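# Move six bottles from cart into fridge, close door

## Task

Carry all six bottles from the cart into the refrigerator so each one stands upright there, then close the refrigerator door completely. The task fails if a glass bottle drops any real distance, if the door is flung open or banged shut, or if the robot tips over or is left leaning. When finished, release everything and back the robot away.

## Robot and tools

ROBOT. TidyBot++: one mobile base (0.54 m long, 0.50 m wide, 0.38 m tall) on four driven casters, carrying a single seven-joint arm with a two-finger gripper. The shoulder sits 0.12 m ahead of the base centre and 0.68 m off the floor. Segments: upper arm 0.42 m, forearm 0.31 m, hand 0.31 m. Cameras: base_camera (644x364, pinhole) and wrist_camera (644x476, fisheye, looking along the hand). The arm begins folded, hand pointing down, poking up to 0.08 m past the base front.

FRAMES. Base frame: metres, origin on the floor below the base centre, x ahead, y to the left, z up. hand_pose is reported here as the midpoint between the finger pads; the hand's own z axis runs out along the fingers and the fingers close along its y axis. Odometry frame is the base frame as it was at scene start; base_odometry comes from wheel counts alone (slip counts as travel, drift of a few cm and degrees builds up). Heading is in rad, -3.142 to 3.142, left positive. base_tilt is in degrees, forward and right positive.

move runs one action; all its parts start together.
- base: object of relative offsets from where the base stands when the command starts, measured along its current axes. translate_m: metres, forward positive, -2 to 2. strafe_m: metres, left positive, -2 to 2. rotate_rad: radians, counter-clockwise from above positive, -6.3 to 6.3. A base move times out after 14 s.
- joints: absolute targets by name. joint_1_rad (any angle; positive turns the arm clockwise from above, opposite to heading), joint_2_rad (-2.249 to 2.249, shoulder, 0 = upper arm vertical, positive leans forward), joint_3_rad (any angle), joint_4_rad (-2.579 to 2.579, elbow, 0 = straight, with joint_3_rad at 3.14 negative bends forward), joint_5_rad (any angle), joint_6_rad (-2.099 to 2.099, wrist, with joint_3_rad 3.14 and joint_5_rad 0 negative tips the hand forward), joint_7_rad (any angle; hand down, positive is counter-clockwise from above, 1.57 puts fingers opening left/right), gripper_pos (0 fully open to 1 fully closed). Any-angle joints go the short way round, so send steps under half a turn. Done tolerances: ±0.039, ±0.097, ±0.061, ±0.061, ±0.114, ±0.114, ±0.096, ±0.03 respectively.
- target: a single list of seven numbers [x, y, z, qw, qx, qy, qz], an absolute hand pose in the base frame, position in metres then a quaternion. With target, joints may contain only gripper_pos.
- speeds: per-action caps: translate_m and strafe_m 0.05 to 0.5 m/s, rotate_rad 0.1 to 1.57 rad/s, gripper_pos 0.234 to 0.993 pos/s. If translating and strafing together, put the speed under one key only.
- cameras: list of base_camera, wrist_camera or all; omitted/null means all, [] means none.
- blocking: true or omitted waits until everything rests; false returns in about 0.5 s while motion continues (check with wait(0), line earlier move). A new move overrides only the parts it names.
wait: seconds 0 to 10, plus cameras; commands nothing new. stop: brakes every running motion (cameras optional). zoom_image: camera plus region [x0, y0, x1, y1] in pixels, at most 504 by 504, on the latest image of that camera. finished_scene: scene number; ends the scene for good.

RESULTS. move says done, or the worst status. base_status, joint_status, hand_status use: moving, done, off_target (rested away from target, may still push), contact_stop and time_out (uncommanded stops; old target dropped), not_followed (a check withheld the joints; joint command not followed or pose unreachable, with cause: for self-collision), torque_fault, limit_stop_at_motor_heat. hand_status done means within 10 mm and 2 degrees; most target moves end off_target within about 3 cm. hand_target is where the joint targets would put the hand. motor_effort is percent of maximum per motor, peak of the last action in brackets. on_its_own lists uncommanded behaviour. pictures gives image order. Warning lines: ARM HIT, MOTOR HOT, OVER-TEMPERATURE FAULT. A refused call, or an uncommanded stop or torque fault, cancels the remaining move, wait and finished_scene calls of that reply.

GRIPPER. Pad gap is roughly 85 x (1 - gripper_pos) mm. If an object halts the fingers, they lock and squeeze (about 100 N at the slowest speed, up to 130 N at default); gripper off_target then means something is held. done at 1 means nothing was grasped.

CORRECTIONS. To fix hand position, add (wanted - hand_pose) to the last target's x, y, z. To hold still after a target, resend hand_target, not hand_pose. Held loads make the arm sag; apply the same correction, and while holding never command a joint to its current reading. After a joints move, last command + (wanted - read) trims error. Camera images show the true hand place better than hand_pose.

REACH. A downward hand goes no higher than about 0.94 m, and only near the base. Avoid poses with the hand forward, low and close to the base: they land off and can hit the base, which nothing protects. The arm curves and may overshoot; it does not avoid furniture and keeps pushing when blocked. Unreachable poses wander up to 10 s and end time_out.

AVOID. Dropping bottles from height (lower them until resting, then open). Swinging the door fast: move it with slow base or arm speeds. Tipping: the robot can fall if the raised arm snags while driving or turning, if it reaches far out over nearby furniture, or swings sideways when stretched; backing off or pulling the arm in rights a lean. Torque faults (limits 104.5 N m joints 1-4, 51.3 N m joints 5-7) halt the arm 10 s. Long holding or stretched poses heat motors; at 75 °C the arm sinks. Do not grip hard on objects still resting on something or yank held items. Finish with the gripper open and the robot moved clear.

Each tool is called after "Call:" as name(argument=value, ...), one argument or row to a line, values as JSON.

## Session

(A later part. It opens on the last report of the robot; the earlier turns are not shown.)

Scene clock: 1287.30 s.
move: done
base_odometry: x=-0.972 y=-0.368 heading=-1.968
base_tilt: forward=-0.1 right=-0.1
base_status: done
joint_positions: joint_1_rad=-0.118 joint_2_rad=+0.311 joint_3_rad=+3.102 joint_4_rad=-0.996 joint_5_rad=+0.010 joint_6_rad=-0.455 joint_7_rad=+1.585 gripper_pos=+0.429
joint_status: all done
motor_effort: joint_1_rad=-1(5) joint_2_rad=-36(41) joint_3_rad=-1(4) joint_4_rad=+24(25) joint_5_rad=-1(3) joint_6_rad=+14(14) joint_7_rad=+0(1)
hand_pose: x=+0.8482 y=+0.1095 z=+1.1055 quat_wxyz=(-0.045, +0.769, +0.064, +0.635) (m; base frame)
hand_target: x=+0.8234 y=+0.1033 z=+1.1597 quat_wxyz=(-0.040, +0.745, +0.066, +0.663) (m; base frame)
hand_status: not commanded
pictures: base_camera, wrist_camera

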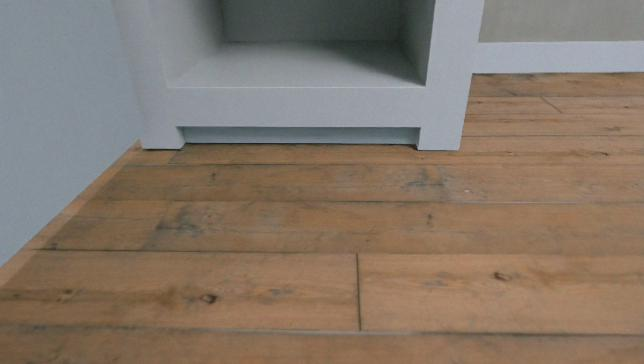

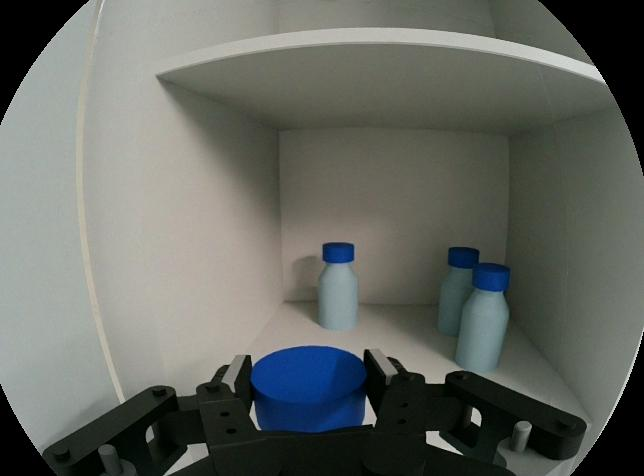

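Call:
move(
  base={"translate_m": 0.31},
  speeds={"translate_m": 0.3},
  cameras=["wrist_camera"],
)

Call:
move(
  joints={"joint_4_rad": -1.085, "joint_6_rad": -0.35},
  cameras=["wrist_camera"],
)

Scene clock: 1299.97 s.
move: done
base_odometry: x=-1.092 y=-0.654 heading=-1.967
base_tilt: forward=-0.1 right=-0.1
base_status: done
joint_positions: joint_1_rad=-0.118 joint_2_rad=+0.308 joint_3_rad=+3.102 joint_4_rad=-0.996 joint_5_rad=+0.010 joint_6_rad=-0.457 joint_7_rad=+1.585 gripper_pos=+0.429
joint_status: not commanded
motor_effort: joint_1_rad=+0(1) joint_2_rad=-36(41) joint_3_rad=-1(1) joint_4_rad=+24(25) joint_5_rad=-1(1) joint_6_rad=+13(15) joint_7_rad=+0(0)
hand_pose: x=+0.8468 y=+0.1093 z=+1.1072 quat_wxyz=(-0.045, +0.768, +0.064, +0.635) (m; base frame)
hand_target: x=+0.8234 y=+0.1033 z=+1.1597 quat_wxyz=(-0.040, +0.745, +0.066, +0.663) (m; base frame)
hand_status: not commanded
pictures: wrist_camera

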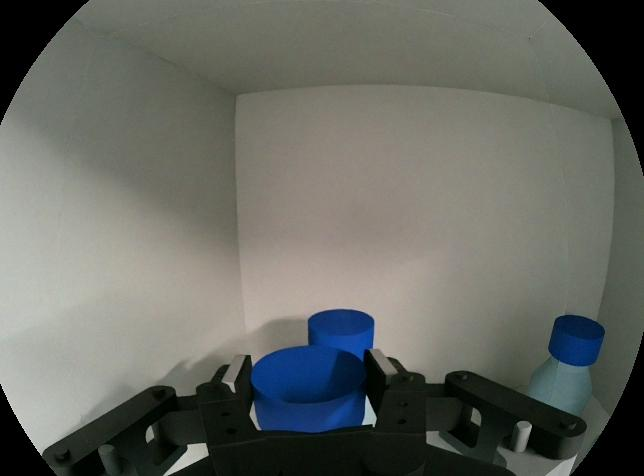

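Scene clock: 1300.97 s.
move: done
base_odometry: x=-1.092 y=-0.654 heading=-1.967
base_tilt: forward=-0.1 right=-0.1
base_status: not commanded
joint_positions: joint_1_rad=-0.118 joint_2_rad=+0.307 joint_3_rad=+3.102 joint_4_rad=-1.063 joint_5_rad=+0.010 joint_6_rad=-0.405 joint_7_rad=+1.585 gripper_pos=+0.429
joint_status: all done
motor_effort: joint_1_rad=-1(1) joint_2_rad=-32(36) joint_3_rad=-1(1) joint_4_rad=+21(25) joint_5_rad=-1(1) joint_6_rad=+11(14) joint_7_rad=+0(0)
hand_pose: x=+0.8500 y=+0.1103 z=+1.0829 quat_wxyz=(-0.045, +0.773, +0.065, +0.630) (m; base frame)
hand_target: x=+0.8342 y=+0.1057 z=+1.1205 quat_wxyz=(-0.040, +0.747, +0.067, +0.661) (m; base frame)
hand_status: not commanded
pictures: wrist_camera

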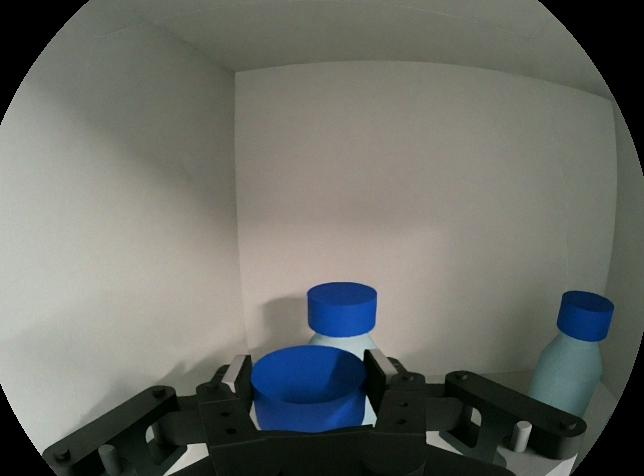

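Call:
move(
  joints={"joint_4_rad": -1.13, "joint_6_rad": -0.3},
  cameras=[],
)

Call:
move(
  joints={"joint_4_rad": -1.15, "joint_6_rad": -0.3},
  cameras=["wrist_camera"],
)

Scene clock: 1308.00 s.
move: done
base_odometry: x=-1.092 y=-0.654 heading=-1.967
base_tilt: forward=-0.1 right=-0.1
base_status: not commanded
joint_positions: joint_1_rad=-0.118 joint_2_rad=+0.298 joint_3_rad=+3.102 joint_4_rad=-1.101 joint_5_rad=+0.010 joint_6_rad=-0.351 joint_7_rad=+1.585 gripper_pos=+0.429
joint_status: all done
motor_effort: joint_1_rad=-1(2) joint_2_rad=-33(34) joint_3_rad=-1(2) joint_4_rad=+22(23) joint_5_rad=-1(2) joint_6_rad=+12(12) joint_7_rad=+0(1)
hand_pose: x=+0.8498 y=+0.1106 z=+1.0825 quat_wxyz=(-0.045, +0.765, +0.064, +0.639) (m; base frame)
hand_target: x=+0.8371 y=+0.1065 z=+1.1082 quat_wxyz=(-0.040, +0.745, +0.067, +0.663) (m; base frame)
hand_status: not commanded
pictures: none
No camera images: "cameras" was empty.

Scene clock: 1308.57 s.
move: done
base_odometry: x=-1.092 y=-0.654 heading=-1.967
base_tilt: forward=-0.1 right=-0.1
base_status: not commanded
joint_positions: joint_1_rad=-0.118 joint_2_rad=+0.291 joint_3_rad=+3.102 joint_4_rad=-1.114 joint_5_rad=+0.010 joint_6_rad=-0.344 joint_7_rad=+1.585 gripper_pos=+0.429
joint_status: all done
motor_effort: joint_1_rad=-1(2) joint_2_rad=-30(32) joint_3_rad=-1(2) joint_4_rad=+19(22) joint_5_rad=-1(2) joint_6_rad=+10(11) joint_7_rad=+0(0)
hand_pose: x=+0.8475 y=+0.1103 z=+1.0816 quat_wxyz=(-0.045, +0.765, +0.064, +0.640) (m; base frame)
hand_target: x=+0.8374 y=+0.1066 z=+1.0958 quat_wxyz=(-0.040, +0.751, +0.068, +0.655) (m; base frame)
hand_status: not commanded
pictures: wrist_camera

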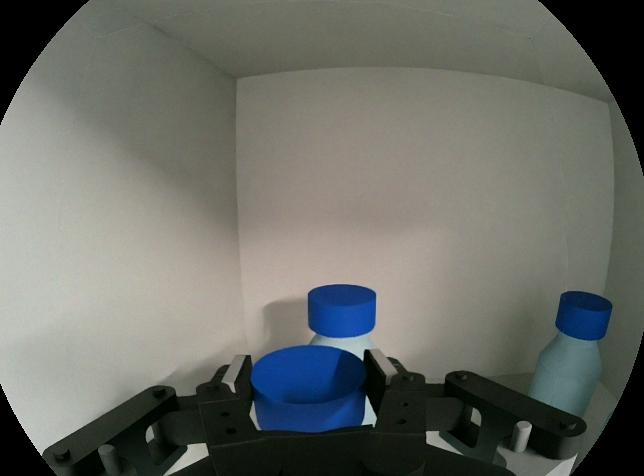

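Call:
move(
  joints={"joint_4_rad": -1.165, "joint_6_rad": -0.26},
  cameras=["wrist_camera"],
)

Scene clock: 1338.67 s.
move: done
base_odometry: x=-1.092 y=-0.654 heading=-1.967
base_tilt: forward=-0.1 right=-0.1
base_status: not commanded
joint_positions: joint_1_rad=-0.118 joint_2_rad=+0.291 joint_3_rad=+3.102 joint_4_rad=-1.134 joint_5_rad=+0.010 joint_6_rad=-0.305 joint_7_rad=+1.585 gripper_pos=+0.429
joint_status: all done
motor_effort: joint_1_rad=-1(2) joint_2_rad=-32(33) joint_3_rad=-1(2) joint_4_rad=+21(22) joint_5_rad=-1(2) joint_6_rad=+10(12) joint_7_rad=+0(0)
hand_pose: x=+0.8493 y=+0.1107 z=+1.0817 quat_wxyz=(-0.046, +0.758, +0.064, +0.647) (m; base frame)
hand_target: x=+0.8391 y=+0.1070 z=+1.0989 quat_wxyz=(-0.040, +0.743, +0.067, +0.664) (m; base frame)
hand_status: not commanded
pictures: wrist_camera

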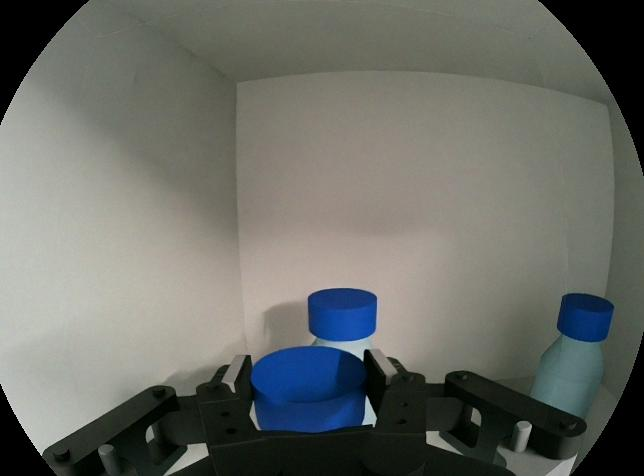

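Call:
move(
  joints={"joint_4_rad": -1.185, "joint_6_rad": -0.26},
  cameras=["wrist_camera"],
)

Scene clock: 1345.67 s.
move: done
base_odometry: x=-1.092 y=-0.654 heading=-1.967
base_tilt: forward=-0.1 right=-0.1
base_status: not commanded
joint_positions: joint_1_rad=-0.118 joint_2_rad=+0.285 joint_3_rad=+3.102 joint_4_rad=-1.146 joint_5_rad=+0.010 joint_6_rad=-0.297 joint_7_rad=+1.585 gripper_pos=+0.429
joint_status: all done
motor_effort: joint_1_rad=-2(2) joint_2_rad=-29(31) joint_3_rad=-2(2) joint_4_rad=+19(20) joint_5_rad=-1(1) joint_6_rad=+8(10) joint_7_rad=+0(0)
hand_pose: x=+0.8472 y=+0.1105 z=+1.0810 quat_wxyz=(-0.046, +0.758, +0.064, +0.648) (m; base frame)
hand_target: x=+0.8391 y=+0.1071 z=+1.0864 quat_wxyz=(-0.040, +0.750, +0.068, +0.657) (m; base frame)
hand_status: not commanded
pictures: wrist_camera

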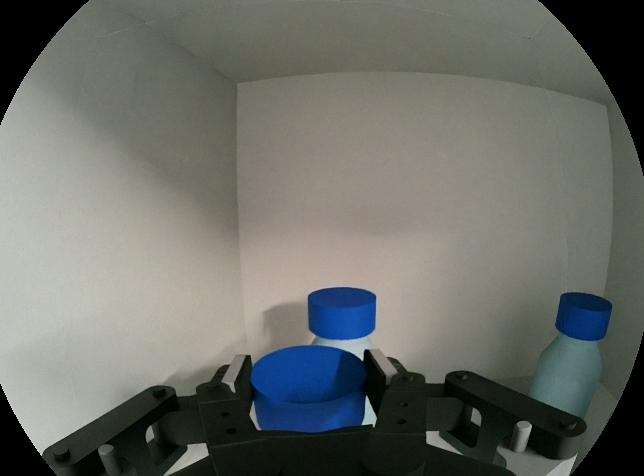

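Call:
move(
  joints={"gripper_pos": 0.39},
  speeds={"gripper_pos": 0.234},
  cameras=["wrist_camera"],
)

Call:
move(
  joints={"gripper_pos": 0.0},
  speeds={"gripper_pos": 0.3},
  cameras=["wrist_camera"],
)

Scene clock: 1354.73 s.
move: done
base_odometry: x=-1.092 y=-0.654 heading=-1.967
base_tilt: forward=-0.1 right=-0.1
base_status: not commanded
joint_positions: joint_1_rad=-0.117 joint_2_rad=+0.285 joint_3_rad=+3.102 joint_4_rad=-1.146 joint_5_rad=+0.010 joint_6_rad=-0.297 joint_7_rad=+1.585 gripper_pos=+0.391
joint_status: all done
motor_effort: joint_1_rad=-2(2) joint_2_rad=-30(30) joint_3_rad=-2(3) joint_4_rad=+19(19) joint_5_rad=-1(2) joint_6_rad=+9(9) joint_7_rad=+0(1)
hand_pose: x=+0.8472 y=+0.1104 z=+1.0806 quat_wxyz=(-0.046, +0.758, +0.064, +0.648) (m; base frame)
hand_target: x=+0.8391 y=+0.1071 z=+1.0864 quat_wxyz=(-0.040, +0.750, +0.068, +0.657) (m; base frame)
hand_status: not commanded
pictures: wrist_camera

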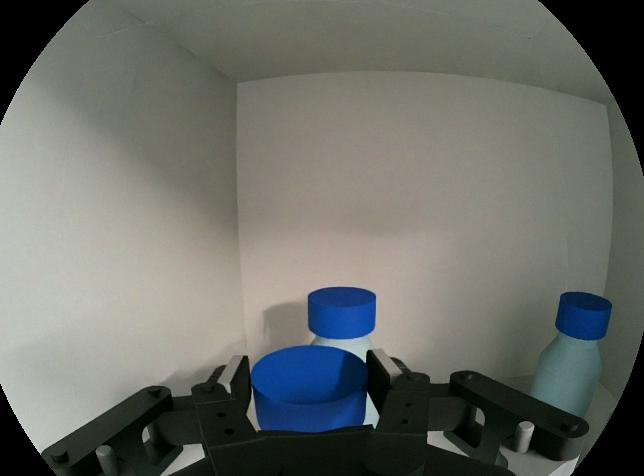

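Scene clock: 1356.37 s.
move: done
base_odometry: x=-1.092 y=-0.654 heading=-1.967
base_tilt: forward=-0.1 right=-0.1
base_status: not commanded
joint_positions: joint_1_rad=-0.117 joint_2_rad=+0.285 joint_3_rad=+3.102 joint_4_rad=-1.148 joint_5_rad=+0.010 joint_6_rad=-0.297 joint_7_rad=+1.585 gripper_pos=+0.000
joint_status: all done
motor_effort: joint_1_rad=-1(2) joint_2_rad=-31(31) joint_3_rad=-1(2) joint_4_rad=+20(20) joint_5_rad=-1(2) joint_6_rad=+9(10) joint_7_rad=+0(1)
hand_pose: x=+0.8472 y=+0.1104 z=+1.0795 quat_wxyz=(-0.046, +0.759, +0.064, +0.647) (m; base frame)
hand_target: x=+0.8391 y=+0.1071 z=+1.0864 quat_wxyz=(-0.040, +0.750, +0.068, +0.657) (m; base frame)
hand_status: not commanded
pictures: wrist_camera

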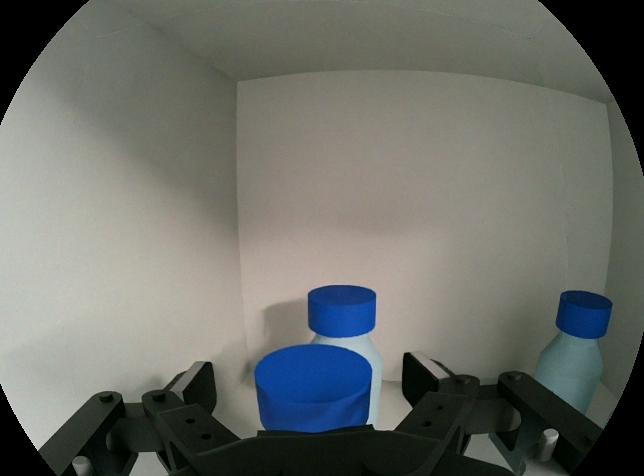

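Call:
move(
  base={"translate_m": -0.31},
  speeds={"translate_m": 0.35},
  cameras=["wrist_camera"],
)

Call:
move(
  base={"translate_m": 0.01, "strafe_m": -0.626, "rotate_rad": -3.116},
  speeds={"rotate_rad": 1.5},
  blocking=false,
  cameras=[],
)

Call:
wait(
  seconds=0.6,
  cameras=[],
)

Call:
move(
  joints={"joint_1_rad": 0.005, "joint_2_rad": 0.47, "joint_4_rad": -1.4, "joint_6_rad": 0.155, "gripper_pos": 0.2},
  cameras=["base_camera", "wrist_camera"],
)

Scene clock: 1389.40 s.
move: done
base_odometry: x=-0.972 y=-0.368 heading=-1.967
base_tilt: forward=-0.1 right=-0.1
base_status: done
joint_positions: joint_1_rad=-0.117 joint_2_rad=+0.270 joint_3_rad=+3.102 joint_4_rad=-1.152 joint_5_rad=+0.010 joint_6_rad=-0.297 joint_7_rad=+1.585 gripper_pos=+0.000
joint_status: not commanded
motor_effort: joint_1_rad=-1(4) joint_2_rad=-30(35) joint_3_rad=-1(3) joint_4_rad=+19(21) joint_5_rad=-1(1) joint_6_rad=+9(10) joint_7_rad=-1(1)
hand_pose: x=+0.8414 y=+0.1095 z=+1.0879 quat_wxyz=(-0.046, +0.755, +0.064, +0.651) (m; base frame)
hand_target: x=+0.8391 y=+0.1071 z=+1.0864 quat_wxyz=(-0.040, +0.750, +0.068, +0.657) (m; base frame)
hand_status: not commanded
pictures: wrist_camera

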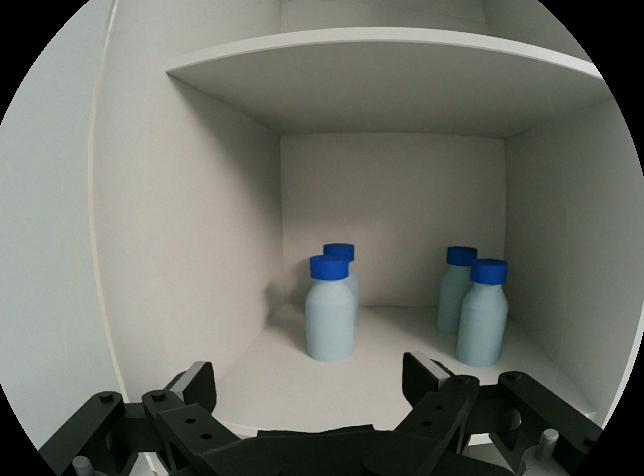

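Scene clock: 1389.90 s.
move: moving
base_odometry: x=-1.036 y=-0.342 heading=-2.169
base_tilt: forward=-0.1 right=-0.1
base_status: translate_m moving; strafe_m moving; rotate_rad moving
joint_positions: joint_1_rad=-0.136 joint_2_rad=+0.270 joint_3_rad=+3.098 joint_4_rad=-1.152 joint_5_rad=+0.010 joint_6_rad=-0.297 joint_7_rad=+1.585 gripper_pos=+0.000
joint_status: not commanded
motor_effort: joint_1_rad=+3(5) joint_2_rad=-31(31) joint_3_rad=+2(3) joint_4_rad=+20(20) joint_5_rad=+0(1) joint_6_rad=+9(10) joint_7_rad=+0(0)
hand_pose: x=+0.8387 y=+0.1256 z=+1.0879 quat_wxyz=(-0.054, +0.754, +0.072, +0.650) (m; base frame)
hand_target: x=+0.8391 y=+0.1071 z=+1.0864 quat_wxyz=(-0.040, +0.750, +0.068, +0.657) (m; base frame)
hand_status: not commanded
pictures: none
No camera images: "cameras" was empty.

Scene clock: 1390.50 s.
earlier move: moving
base_odometry: x=-1.238 y=-0.261 heading=-2.783
base_tilt: forward=-0.1 right=-0.1
base_status: translate_m moving; strafe_m moving; rotate_rad moving
joint_positions: joint_1_rad=-0.117 joint_2_rad=+0.270 joint_3_rad=+3.098 joint_4_rad=-1.152 joint_5_rad=+0.010 joint_6_rad=-0.297 joint_7_rad=+1.585 gripper_pos=+0.000
joint_status: not commanded
motor_effort: joint_1_rad=+0(5) joint_2_rad=-32(32) joint_3_rad=-1(3) joint_4_rad=+20(20) joint_5_rad=-1(1) joint_6_rad=+9(10) joint_7_rad=+0(0)
hand_pose: x=+0.8411 y=+0.1110 z=+1.0879 quat_wxyz=(-0.047, +0.755, +0.064, +0.651) (m; base frame)
hand_target: x=+0.8391 y=+0.1071 z=+1.0864 quat_wxyz=(-0.040, +0.750, +0.068, +0.657) (m; base frame)
hand_status: not commanded
wait: 0.60 s; no rest
pictures: none
No camera images: "cameras" was empty.

Scene clock: 1393.53 s.
move: done
base_odometry: x=-1.553 y=-0.136 heading=+1.200
base_tilt: forward=-0.1 right=-0.1
base_status: done
joint_positions: joint_1_rad=+0.010 joint_2_rad=+0.462 joint_3_rad=+3.109 joint_4_rad=-1.376 joint_5_rad=+0.010 joint_6_rad=+0.108 joint_7_rad=+1.585 gripper_pos=+0.200
joint_status: all done
motor_effort: joint_1_rad=+0(6) joint_2_rad=-36(45) joint_3_rad=-1(5) joint_4_rad=+20(22) joint_5_rad=-1(1) joint_6_rad=+10(11) joint_7_rad=+0(1)
hand_pose: x=+0.9167 y=+0.0136 z=+0.9260 quat_wxyz=(-0.004, +0.761, +0.012, +0.649) (m; base frame)
hand_target: x=+0.9173 y=+0.0213 z=+0.9200 quat_wxyz=(-0.004, +0.756, +0.021, +0.654) (m; base frame)
hand_status: not commanded
pictures: base_camera, wrist_camera

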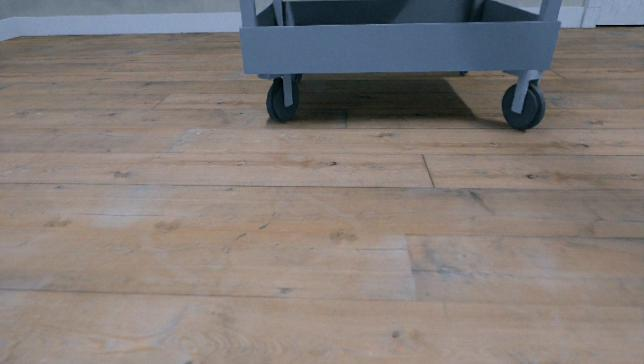

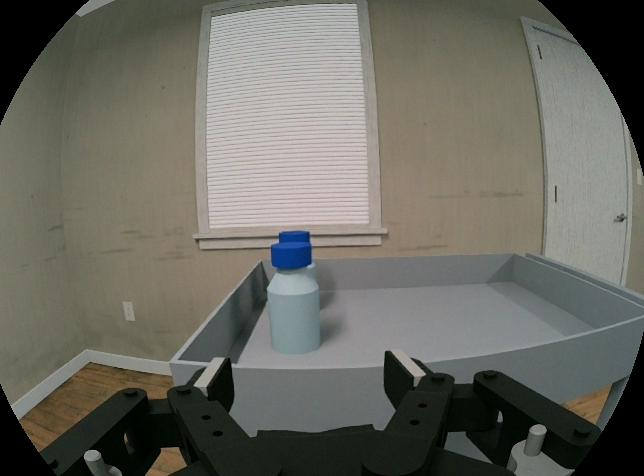

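Call:
zoom_image(
  camera="wrist_camera",
  region=[190, 190, 470, 460],
)

Scaled by 1.800.

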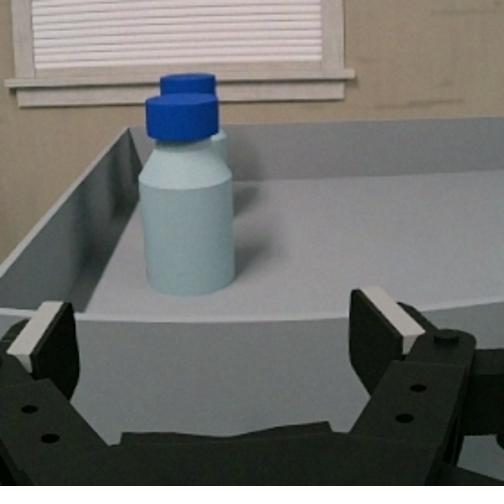

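Call:
move(
  base={"translate_m": 0.26, "strafe_m": 0.026},
  speeds={"translate_m": 0.25},
  cameras=["wrist_camera"],
)

Call:
zoom_image(
  camera="wrist_camera",
  region=[190, 190, 470, 460],
)

Scene clock: 1424.40 s.
move: done
base_odometry: x=-1.483 y=+0.116 heading=+1.199
base_tilt: forward=-0.1 right=-0.1
base_status: done
joint_positions: joint_1_rad=+0.010 joint_2_rad=+0.462 joint_3_rad=+3.109 joint_4_rad=-1.376 joint_5_rad=+0.010 joint_6_rad=+0.111 joint_7_rad=+1.585 gripper_pos=+0.200
joint_status: not commanded
motor_effort: joint_1_rad=+0(1) joint_2_rad=-36(38) joint_3_rad=-1(2) joint_4_rad=+19(20) joint_5_rad=-1(1) joint_6_rad=+10(10) joint_7_rad=+0(1)
hand_pose: x=+0.9168 y=+0.0137 z=+0.9268 quat_wxyz=(-0.004, +0.760, +0.012, +0.650) (m; base frame)
hand_target: x=+0.9173 y=+0.0213 z=+0.9200 quat_wxyz=(-0.004, +0.756, +0.021, +0.654) (m; base frame)
hand_status: not commanded
pictures: wrist_camera

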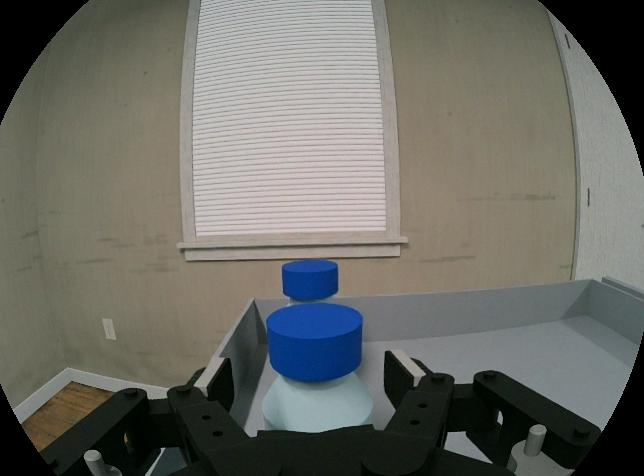

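Scaled by 1.800.

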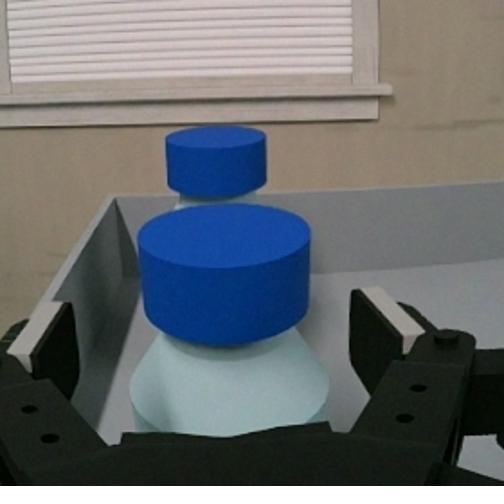

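Call:
move(
  base={"translate_m": 0.035, "strafe_m": -0.003},
  speeds={"translate_m": 0.12},
  cameras=["wrist_camera"],
)

Call:
zoom_image(
  camera="wrist_camera",
  region=[190, 190, 470, 460],
)

Scene clock: 1433.40 s.
move: done
base_odometry: x=-1.468 y=+0.148 heading=+1.200
base_tilt: forward=-0.1 right=-0.1
base_status: done
joint_positions: joint_1_rad=+0.010 joint_2_rad=+0.462 joint_3_rad=+3.109 joint_4_rad=-1.376 joint_5_rad=+0.010 joint_6_rad=+0.111 joint_7_rad=+1.585 gripper_pos=+0.200
joint_status: not commanded
motor_effort: joint_1_rad=+0(2) joint_2_rad=-36(38) joint_3_rad=-1(2) joint_4_rad=+19(20) joint_5_rad=-1(1) joint_6_rad=+9(10) joint_7_rad=+0(0)
hand_pose: x=+0.9168 y=+0.0139 z=+0.9270 quat_wxyz=(-0.004, +0.760, +0.012, +0.650) (m; base frame)
hand_target: x=+0.9173 y=+0.0213 z=+0.9200 quat_wxyz=(-0.004, +0.756, +0.021, +0.654) (m; base frame)
hand_status: not commanded
pictures: wrist_camera

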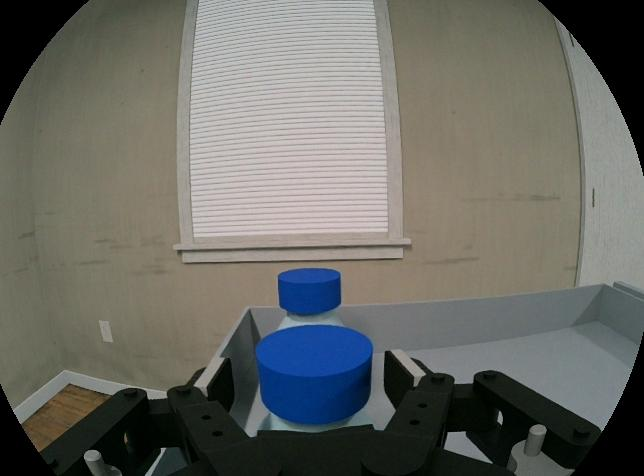

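Scaled by 1.800.

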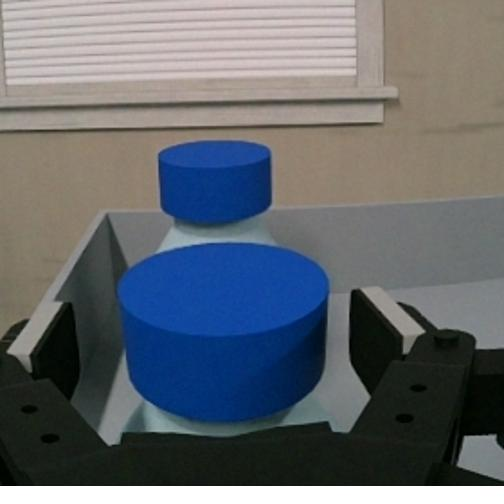

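Call:
move(
  base={"strafe_m": -0.004},
  speeds={"strafe_m": 0.1},
  cameras=["wrist_camera"],
)

Call:
zoom_image(
  camera="wrist_camera",
  region=[190, 190, 470, 460],
)

Scene clock: 1444.47 s.
move: done
base_odometry: x=-1.464 y=+0.147 heading=+1.200
base_tilt: forward=-0.1 right=-0.1
base_status: done
joint_positions: joint_1_rad=+0.009 joint_2_rad=+0.462 joint_3_rad=+3.109 joint_4_rad=-1.376 joint_5_rad=+0.010 joint_6_rad=+0.111 joint_7_rad=+1.585 gripper_pos=+0.200
joint_status: not commanded
motor_effort: joint_1_rad=+0(4) joint_2_rad=-36(36) joint_3_rad=-1(4) joint_4_rad=+19(19) joint_5_rad=-1(1) joint_6_rad=+10(10) joint_7_rad=+0(1)
hand_pose: x=+0.9168 y=+0.0147 z=+0.9270 quat_wxyz=(-0.005, +0.760, +0.013, +0.650) (m; base frame)
hand_target: x=+0.9173 y=+0.0213 z=+0.9200 quat_wxyz=(-0.004, +0.756, +0.021, +0.654) (m; base frame)
hand_status: not commanded
pictures: wrist_camera

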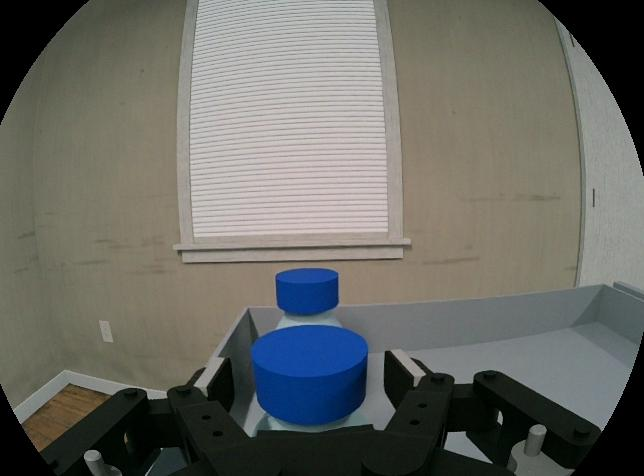

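Scaled by 1.800.

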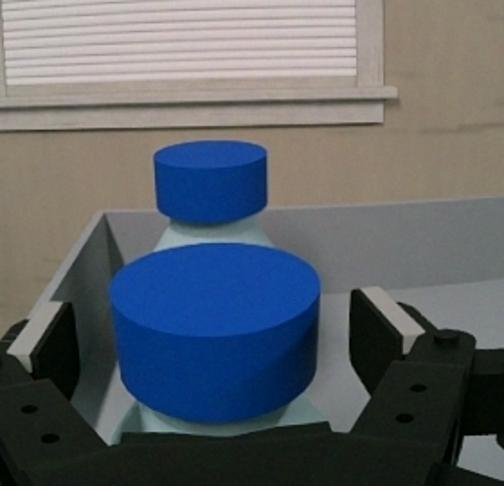

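Call:
move(
  joints={"joint_6_rad": 0.19},
  cameras=["wrist_camera"],
)

Scene clock: 1458.77 s.
move: done
base_odometry: x=-1.464 y=+0.147 heading=+1.200
base_tilt: forward=-0.1 right=-0.1
base_status: not commanded
joint_positions: joint_1_rad=+0.009 joint_2_rad=+0.462 joint_3_rad=+3.109 joint_4_rad=-1.376 joint_5_rad=+0.010 joint_6_rad=+0.151 joint_7_rad=+1.585 gripper_pos=+0.200
joint_status: all done
motor_effort: joint_1_rad=+0(1) joint_2_rad=-36(37) joint_3_rad=-1(2) joint_4_rad=+19(20) joint_5_rad=-1(1) joint_6_rad=+9(10) joint_7_rad=+0(0)
hand_pose: x=+0.9185 y=+0.0147 z=+0.9393 quat_wxyz=(-0.005, +0.747, +0.013, +0.665) (m; base frame)
hand_target: x=+0.9186 y=+0.0212 z=+0.9308 quat_wxyz=(-0.004, +0.744, +0.020, +0.668) (m; base frame)
hand_status: not commanded
pictures: wrist_camera

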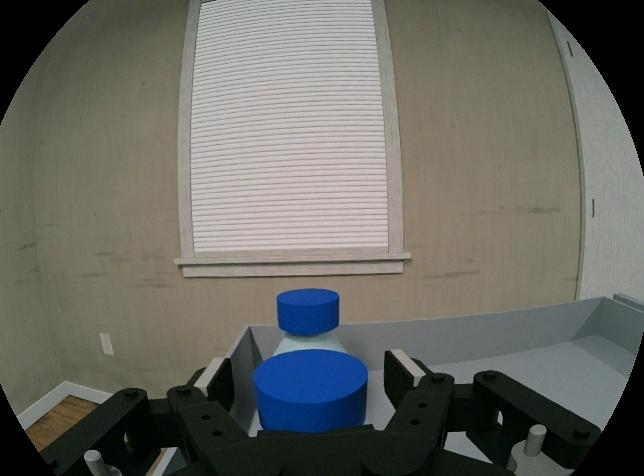

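Call:
move(
  joints={"gripper_pos": 0.445},
  speeds={"gripper_pos": 0.234},
  cameras=["wrist_camera"],
)

Call:
move(
  joints={"joint_2_rad": 0.478, "joint_4_rad": -1.27, "joint_6_rad": 0.055},
  cameras=["wrist_camera"],
)

Call:
move(
  joints={"gripper_pos": 0.485},
  speeds={"gripper_pos": 0.234},
  cameras=[],
)

Call:
move(
  joints={"joint_2_rad": 0.42, "joint_4_rad": -1.04, "joint_6_rad": -0.17},
  cameras=["base_camera", "wrist_camera"],
)

Scene clock: 1470.20 s.
move: done
base_odometry: x=-1.464 y=+0.147 heading=+1.200
base_tilt: forward=-0.1 right=-0.1
base_status: not commanded
joint_positions: joint_1_rad=+0.009 joint_2_rad=+0.462 joint_3_rad=+3.109 joint_4_rad=-1.376 joint_5_rad=+0.010 joint_6_rad=+0.152 joint_7_rad=+1.585 gripper_pos=+0.432
joint_status: all done
motor_effort: joint_1_rad=-1(2) joint_2_rad=-34(36) joint_3_rad=-2(2) joint_4_rad=+18(20) joint_5_rad=-1(1) joint_6_rad=+8(10) joint_7_rad=+0(0)
hand_pose: x=+0.9185 y=+0.0145 z=+0.9394 quat_wxyz=(-0.005, +0.747, +0.013, +0.665) (m; base frame)
hand_target: x=+0.9186 y=+0.0212 z=+0.9308 quat_wxyz=(-0.004, +0.744, +0.020, +0.668) (m; base frame)
hand_status: not commanded
pictures: wrist_camera

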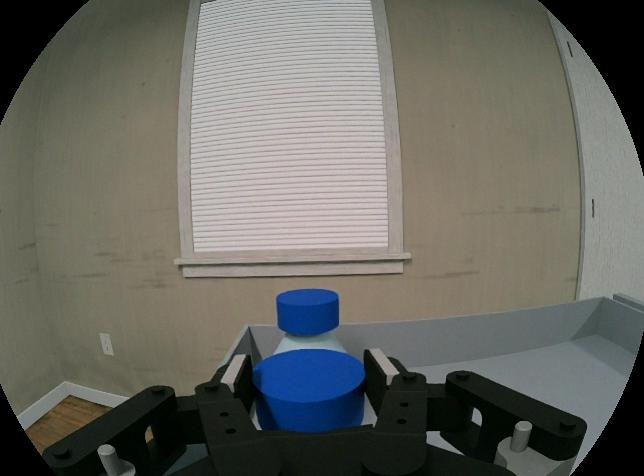

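Scene clock: 1471.23 s.
move: done
base_odometry: x=-1.464 y=+0.147 heading=+1.200
base_tilt: forward=-0.1 right=-0.1
base_status: not commanded
joint_positions: joint_1_rad=+0.009 joint_2_rad=+0.463 joint_3_rad=+3.109 joint_4_rad=-1.310 joint_5_rad=+0.010 joint_6_rad=+0.067 joint_7_rad=+1.585 gripper_pos=+0.444
joint_status: all done
motor_effort: joint_1_rad=+0(2) joint_2_rad=-41(41) joint_3_rad=-1(2) joint_4_rad=+23(24) joint_5_rad=-1(1) joint_6_rad=+13(13) joint_7_rad=+0(0)
hand_pose: x=+0.9228 y=+0.0141 z=+0.9540 quat_wxyz=(-0.004, +0.753, +0.012, +0.658) (m; base frame)
hand_target: x=+0.9302 y=+0.0204 z=+0.9625 quat_wxyz=(-0.004, +0.749, +0.020, +0.663) (m; base frame)
hand_status: not commanded
pictures: wrist_camera

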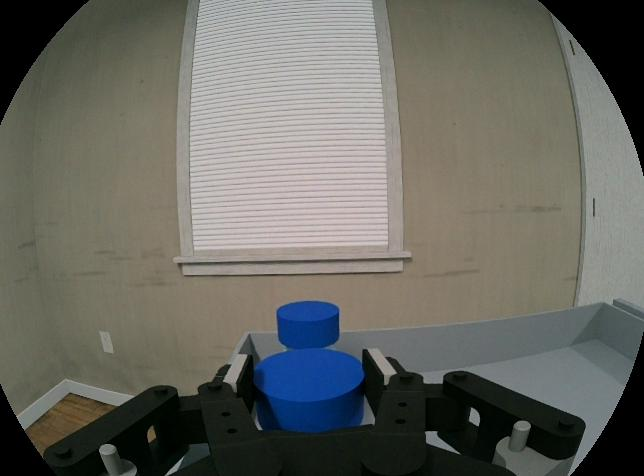

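Scene clock: 1471.73 s.
move: off_target
base_odometry: x=-1.464 y=+0.147 heading=+1.200
base_tilt: forward=-0.1 right=-0.1
base_status: not commanded
joint_positions: joint_1_rad=+0.009 joint_2_rad=+0.463 joint_3_rad=+3.109 joint_4_rad=-1.310 joint_5_rad=+0.010 joint_6_rad=+0.067 joint_7_rad=+1.585 gripper_pos=+0.445
joint_status: gripper_pos off_target (ended at +0.445, target +0.485)
motor_effort: joint_1_rad=-1(1) joint_2_rad=-40(41) joint_3_rad=-1(2) joint_4_rad=+23(23) joint_5_rad=-1(1) joint_6_rad=+13(14) joint_7_rad=+0(0)
hand_pose: x=+0.9228 y=+0.0141 z=+0.9540 quat_wxyz=(-0.004, +0.753, +0.012, +0.658) (m; base frame)
hand_target: x=+0.9302 y=+0.0204 z=+0.9625 quat_wxyz=(-0.004, +0.749, +0.020, +0.663) (m; base frame)
hand_status: not commanded
pictures: none
No camera images: "cameras" was empty.

Scene clock: 1473.23 s.
move: done
base_odometry: x=-1.464 y=+0.147 heading=+1.200
base_tilt: forward=-0.1 right=-0.1
base_status: not commanded
joint_positions: joint_1_rad=+0.009 joint_2_rad=+0.463 joint_3_rad=+3.109 joint_4_rad=-1.076 joint_5_rad=+0.010 joint_6_rad=-0.145 joint_7_rad=+1.585 gripper_pos=+0.445
joint_status: all done
motor_effort: joint_1_rad=-1(1) joint_2_rad=-41(42) joint_3_rad=-1(1) joint_4_rad=+24(25) joint_5_rad=-1(1) joint_6_rad=+12(14) joint_7_rad=+0(1)
hand_pose: x=+0.9298 y=+0.0124 z=+1.0336 quat_wxyz=(-0.004, +0.746, +0.011, +0.666) (m; base frame)
hand_target: x=+0.9130 y=+0.0186 z=+1.0827 quat_wxyz=(-0.002, +0.727, +0.019, +0.686) (m; base frame)
hand_status: not commanded
pictures: base_camera, wrist_camera

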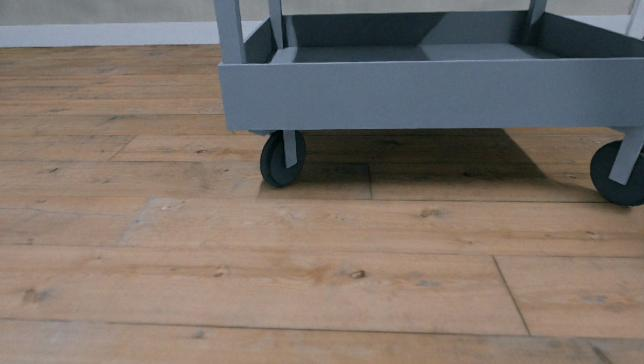

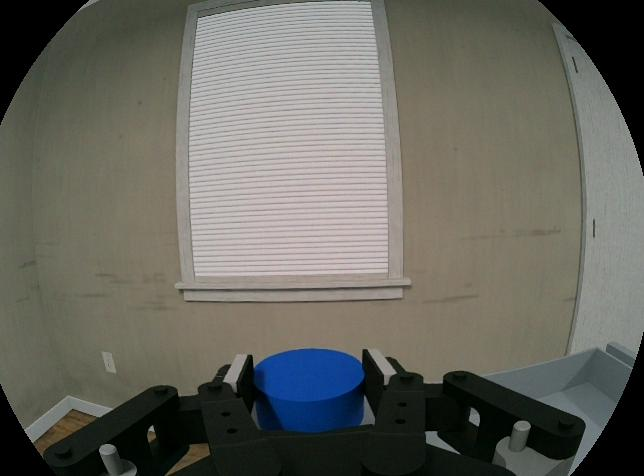

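Call:
move(
  base={"translate_m": -0.54},
  joints={"joint_2_rad": 0.26, "joint_4_rad": -0.96, "joint_6_rad": -0.47},
  speeds={"translate_m": 0.45},
  cameras=["wrist_camera"],
)

Call:
move(
  base={"translate_m": 0.237, "strafe_m": -0.576, "rotate_rad": 3.108},
  joints={"joint_1_rad": 0.08, "joint_2_rad": 0.26, "joint_4_rad": -0.96, "joint_6_rad": -0.47},
  speeds={"translate_m": 0.4, "rotate_rad": 1.2},
  cameras=["base_camera", "wrist_camera"],
)

Scene clock: 1508.03 s.
move: done
base_odometry: x=-1.660 y=-0.357 heading=+1.200
base_tilt: forward=-0.1 right=-0.1
base_status: done
joint_positions: joint_1_rad=+0.007 joint_2_rad=+0.301 joint_3_rad=+3.109 joint_4_rad=-0.991 joint_5_rad=+0.010 joint_6_rad=-0.450 joint_7_rad=+1.585 gripper_pos=+0.445
joint_status: all done
motor_effort: joint_1_rad=-1(2) joint_2_rad=-35(46) joint_3_rad=-1(2) joint_4_rad=+23(27) joint_5_rad=-1(1) joint_6_rad=+12(14) joint_7_rad=+0(1)
hand_pose: x=+0.8520 y=+0.0135 z=+1.1175 quat_wxyz=(-0.002, +0.765, +0.014, +0.644) (m; base frame)
hand_target: x=+0.8307 y=+0.0183 z=+1.1597 quat_wxyz=(+0.000, +0.748, +0.022, +0.664) (m; base frame)
hand_status: not commanded
pictures: wrist_camera

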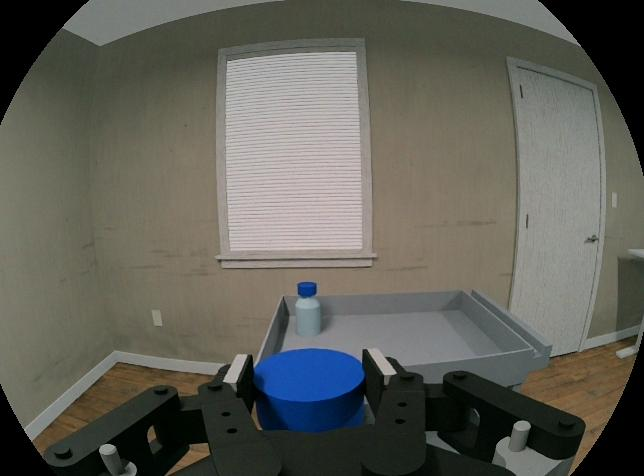

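Scene clock: 1512.10 s.
move: done
base_odometry: x=-1.037 y=-0.345 heading=-1.975
base_tilt: forward=-0.1 right=-0.1
base_status: done
joint_positions: joint_1_rad=+0.077 joint_2_rad=+0.301 joint_3_rad=+3.104 joint_4_rad=-0.991 joint_5_rad=+0.010 joint_6_rad=-0.450 joint_7_rad=+1.585 gripper_pos=+0.445
joint_status: all done
motor_effort: joint_1_rad=+0(5) joint_2_rad=-35(40) joint_3_rad=-1(4) joint_4_rad=+23(24) joint_5_rad=-1(2) joint_6_rad=+13(14) joint_7_rad=+0(1)
hand_pose: x=+0.8512 y=-0.0348 z=+1.1174 quat_wxyz=(+0.018, +0.765, -0.012, +0.644) (m; base frame)
hand_target: x=+0.8301 y=-0.0351 z=+1.1597 quat_wxyz=(+0.025, +0.748, -0.006, +0.663) (m; base frame)
hand_status: not commanded
pictures: base_camera, wrist_camera

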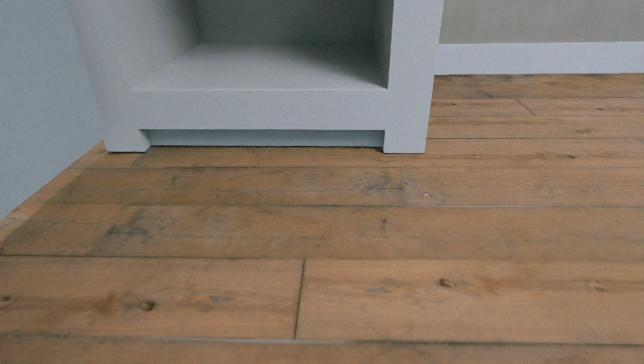

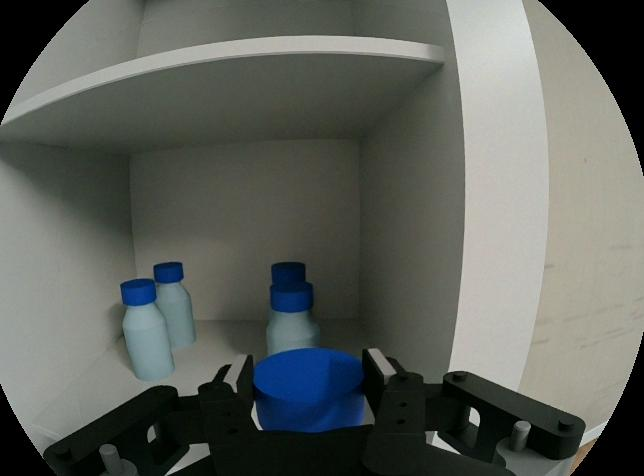

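Call:
move(
  base={"translate_m": 0.175},
  speeds={"translate_m": 0.3},
  cameras=["wrist_camera"],
)

Call:
zoom_image(
  camera="wrist_camera",
  region=[190, 190, 470, 460],
)

Scene clock: 1521.77 s.
move: done
base_odometry: x=-1.106 y=-0.505 heading=-1.974
base_tilt: forward=-0.1 right=-0.1
base_status: done
joint_positions: joint_1_rad=+0.077 joint_2_rad=+0.299 joint_3_rad=+3.104 joint_4_rad=-0.991 joint_5_rad=+0.010 joint_6_rad=-0.452 joint_7_rad=+1.585 gripper_pos=+0.445
joint_status: not commanded
motor_effort: joint_1_rad=-1(1) joint_2_rad=-35(40) joint_3_rad=-1(2) joint_4_rad=+23(24) joint_5_rad=-1(1) joint_6_rad=+13(14) joint_7_rad=+0(0)
hand_pose: x=+0.8502 y=-0.0348 z=+1.1185 quat_wxyz=(+0.018, +0.765, -0.012, +0.644) (m; base frame)
hand_target: x=+0.8301 y=-0.0351 z=+1.1597 quat_wxyz=(+0.025, +0.748, -0.006, +0.663) (m; base frame)
hand_status: not commanded
pictures: wrist_camera

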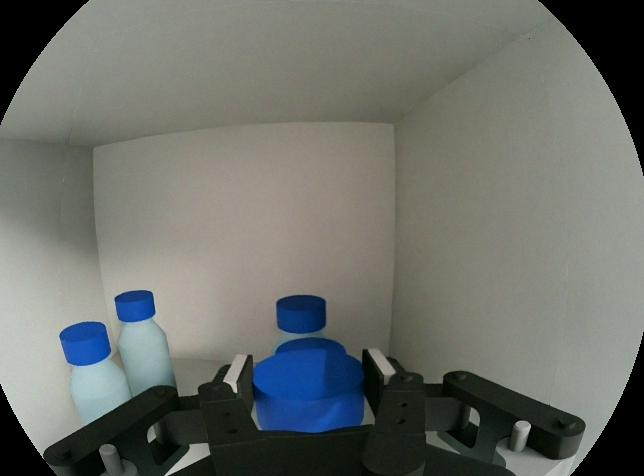

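Scaled by 1.800.

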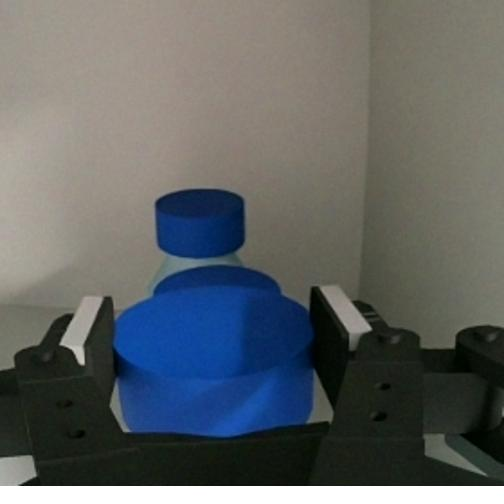

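Call:
move(
  joints={"joint_4_rad": -1.085, "joint_6_rad": -0.35},
  cameras=[],
)

Call:
move(
  joints={"joint_4_rad": -1.13, "joint_6_rad": -0.28},
  cameras=["wrist_camera"],
)

Scene clock: 1537.27 s.
move: done
base_odometry: x=-1.106 y=-0.505 heading=-1.974
base_tilt: forward=-0.1 right=-0.1
base_status: not commanded
joint_positions: joint_1_rad=+0.077 joint_2_rad=+0.298 joint_3_rad=+3.104 joint_4_rad=-1.068 joint_5_rad=+0.010 joint_6_rad=-0.408 joint_7_rad=+1.585 gripper_pos=+0.445
joint_status: all done
motor_effort: joint_1_rad=+0(1) joint_2_rad=-34(36) joint_3_rad=-1(1) joint_4_rad=+23(24) joint_5_rad=-1(1) joint_6_rad=+12(13) joint_7_rad=+0(0)
hand_pose: x=+0.8539 y=-0.0344 z=+1.0852 quat_wxyz=(+0.018, +0.775, -0.011, +0.631) (m; base frame)
hand_target: x=+0.8411 y=-0.0349 z=+1.1205 quat_wxyz=(+0.024, +0.750, -0.006, +0.661) (m; base frame)
hand_status: not commanded
pictures: none
No camera images: "cameras" was empty.

Scene clock: 1537.97 s.
move: done
base_odometry: x=-1.106 y=-0.505 heading=-1.974
base_tilt: forward=-0.1 right=-0.1
base_status: not commanded
joint_positions: joint_1_rad=+0.077 joint_2_rad=+0.298 joint_3_rad=+3.104 joint_4_rad=-1.106 joint_5_rad=+0.010 joint_6_rad=-0.337 joint_7_rad=+1.585 gripper_pos=+0.445
joint_status: all done
motor_effort: joint_1_rad=+0(1) joint_2_rad=-34(35) joint_3_rad=-1(1) joint_4_rad=+22(23) joint_5_rad=-1(1) joint_6_rad=+12(13) joint_7_rad=+0(0)
hand_pose: x=+0.8580 y=-0.0343 z=+1.0839 quat_wxyz=(+0.018, +0.764, -0.011, +0.644) (m; base frame)
hand_target: x=+0.8448 y=-0.0348 z=+1.1144 quat_wxyz=(+0.025, +0.741, -0.006, +0.671) (m; base frame)
hand_status: not commanded
pictures: wrist_camera

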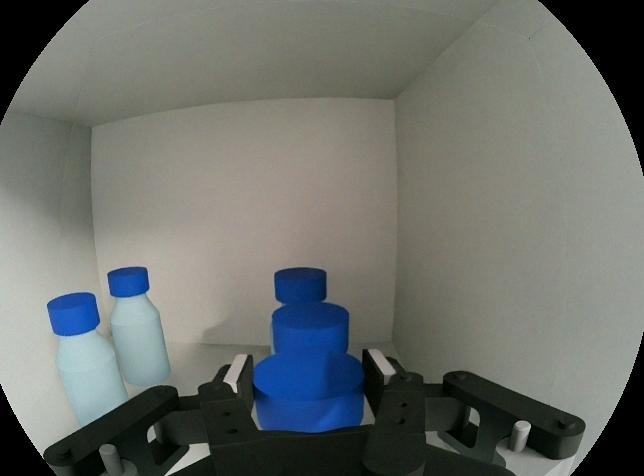

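Call:
move(
  joints={"joint_4_rad": -1.15, "joint_6_rad": -0.28},
  cameras=[],
)

Call:
move(
  joints={"joint_4_rad": -1.165, "joint_6_rad": -0.28},
  cameras=["wrist_camera"],
)

Scene clock: 1555.67 s.
move: done
base_odometry: x=-1.106 y=-0.505 heading=-1.974
base_tilt: forward=-0.1 right=-0.1
base_status: not commanded
joint_positions: joint_1_rad=+0.077 joint_2_rad=+0.293 joint_3_rad=+3.104 joint_4_rad=-1.117 joint_5_rad=+0.010 joint_6_rad=-0.328 joint_7_rad=+1.585 gripper_pos=+0.445
joint_status: all done
motor_effort: joint_1_rad=-1(1) joint_2_rad=-31(33) joint_3_rad=-1(2) joint_4_rad=+20(21) joint_5_rad=-1(2) joint_6_rad=+10(12) joint_7_rad=+0(1)
hand_pose: x=+0.8565 y=-0.0341 z=+1.0832 quat_wxyz=(+0.018, +0.764, -0.011, +0.645) (m; base frame)
hand_target: x=+0.8452 y=-0.0347 z=+1.1020 quat_wxyz=(+0.024, +0.748, -0.006, +0.663) (m; base frame)
hand_status: not commanded
pictures: none
No camera images: "cameras" was empty.

Scene clock: 1556.20 s.
move: done
base_odometry: x=-1.106 y=-0.505 heading=-1.974
base_tilt: forward=-0.1 right=-0.1
base_status: not commanded
joint_positions: joint_1_rad=+0.077 joint_2_rad=+0.288 joint_3_rad=+3.104 joint_4_rad=-1.127 joint_5_rad=+0.010 joint_6_rad=-0.322 joint_7_rad=+1.585 gripper_pos=+0.445
joint_status: all done
motor_effort: joint_1_rad=-2(2) joint_2_rad=-30(31) joint_3_rad=-2(2) joint_4_rad=+19(20) joint_5_rad=-2(2) joint_6_rad=+9(9) joint_7_rad=+0(1)
hand_pose: x=+0.8549 y=-0.0339 z=+1.0827 quat_wxyz=(+0.018, +0.763, -0.011, +0.646) (m; base frame)
hand_target: x=+0.8454 y=-0.0346 z=+1.0927 quat_wxyz=(+0.024, +0.753, -0.006, +0.658) (m; base frame)
hand_status: not commanded
pictures: wrist_camera

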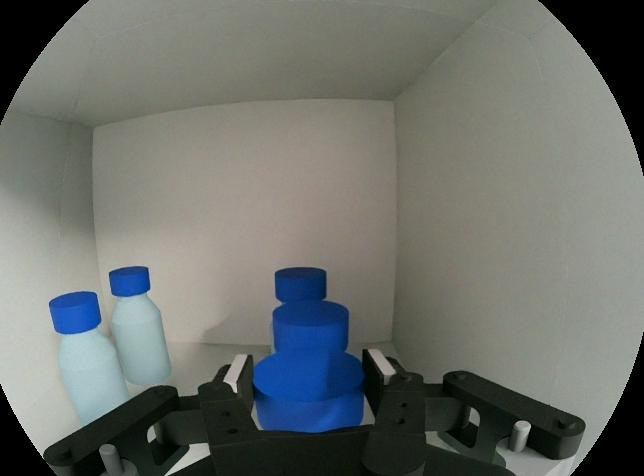

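Call:
move(
  joints={"gripper_pos": 0.4},
  speeds={"gripper_pos": 0.234},
  cameras=["wrist_camera"],
)

Call:
move(
  joints={"gripper_pos": 0.0},
  speeds={"gripper_pos": 0.3},
  cameras=["wrist_camera"],
)

Scene clock: 1566.23 s.
move: done
base_odometry: x=-1.106 y=-0.505 heading=-1.974
base_tilt: forward=-0.1 right=-0.1
base_status: not commanded
joint_positions: joint_1_rad=+0.077 joint_2_rad=+0.288 joint_3_rad=+3.104 joint_4_rad=-1.128 joint_5_rad=+0.010 joint_6_rad=-0.322 joint_7_rad=+1.585 gripper_pos=+0.399
joint_status: all done
motor_effort: joint_1_rad=-2(2) joint_2_rad=-31(31) joint_3_rad=-1(2) joint_4_rad=+20(20) joint_5_rad=-1(2) joint_6_rad=+9(10) joint_7_rad=+0(1)
hand_pose: x=+0.8549 y=-0.0339 z=+1.0822 quat_wxyz=(+0.018, +0.764, -0.011, +0.645) (m; base frame)
hand_target: x=+0.8454 y=-0.0346 z=+1.0927 quat_wxyz=(+0.024, +0.753, -0.006, +0.658) (m; base frame)
hand_status: not commanded
pictures: wrist_camera

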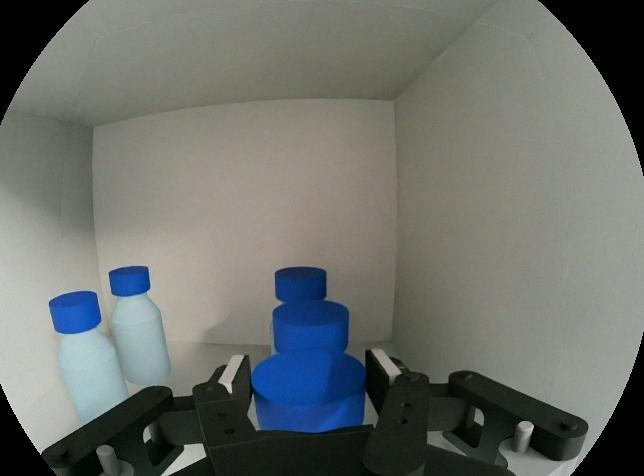

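Scene clock: 1567.90 s.
move: done
base_odometry: x=-1.106 y=-0.505 heading=-1.974
base_tilt: forward=-0.1 right=-0.1
base_status: not commanded
joint_positions: joint_1_rad=+0.077 joint_2_rad=+0.288 joint_3_rad=+3.104 joint_4_rad=-1.130 joint_5_rad=+0.010 joint_6_rad=-0.322 joint_7_rad=+1.585 gripper_pos=+0.000
joint_status: all done
motor_effort: joint_1_rad=+0(2) joint_2_rad=-30(31) joint_3_rad=-1(2) joint_4_rad=+20(20) joint_5_rad=-1(2) joint_6_rad=+10(10) joint_7_rad=+0(1)
hand_pose: x=+0.8549 y=-0.0339 z=+1.0809 quat_wxyz=(+0.018, +0.764, -0.011, +0.645) (m; base frame)
hand_target: x=+0.8454 y=-0.0346 z=+1.0927 quat_wxyz=(+0.024, +0.753, -0.006, +0.658) (m; base frame)
hand_status: not commanded
pictures: wrist_camera

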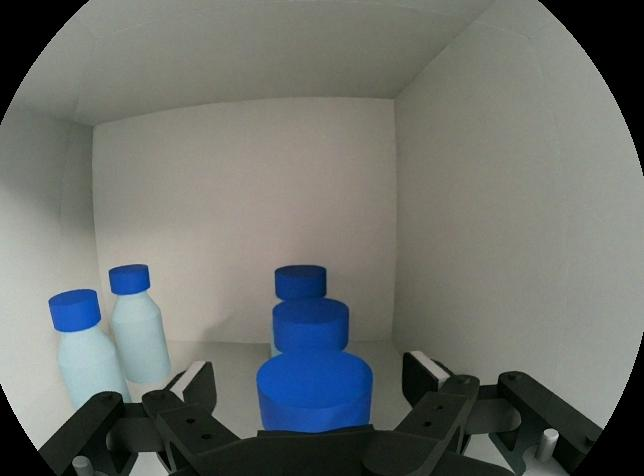

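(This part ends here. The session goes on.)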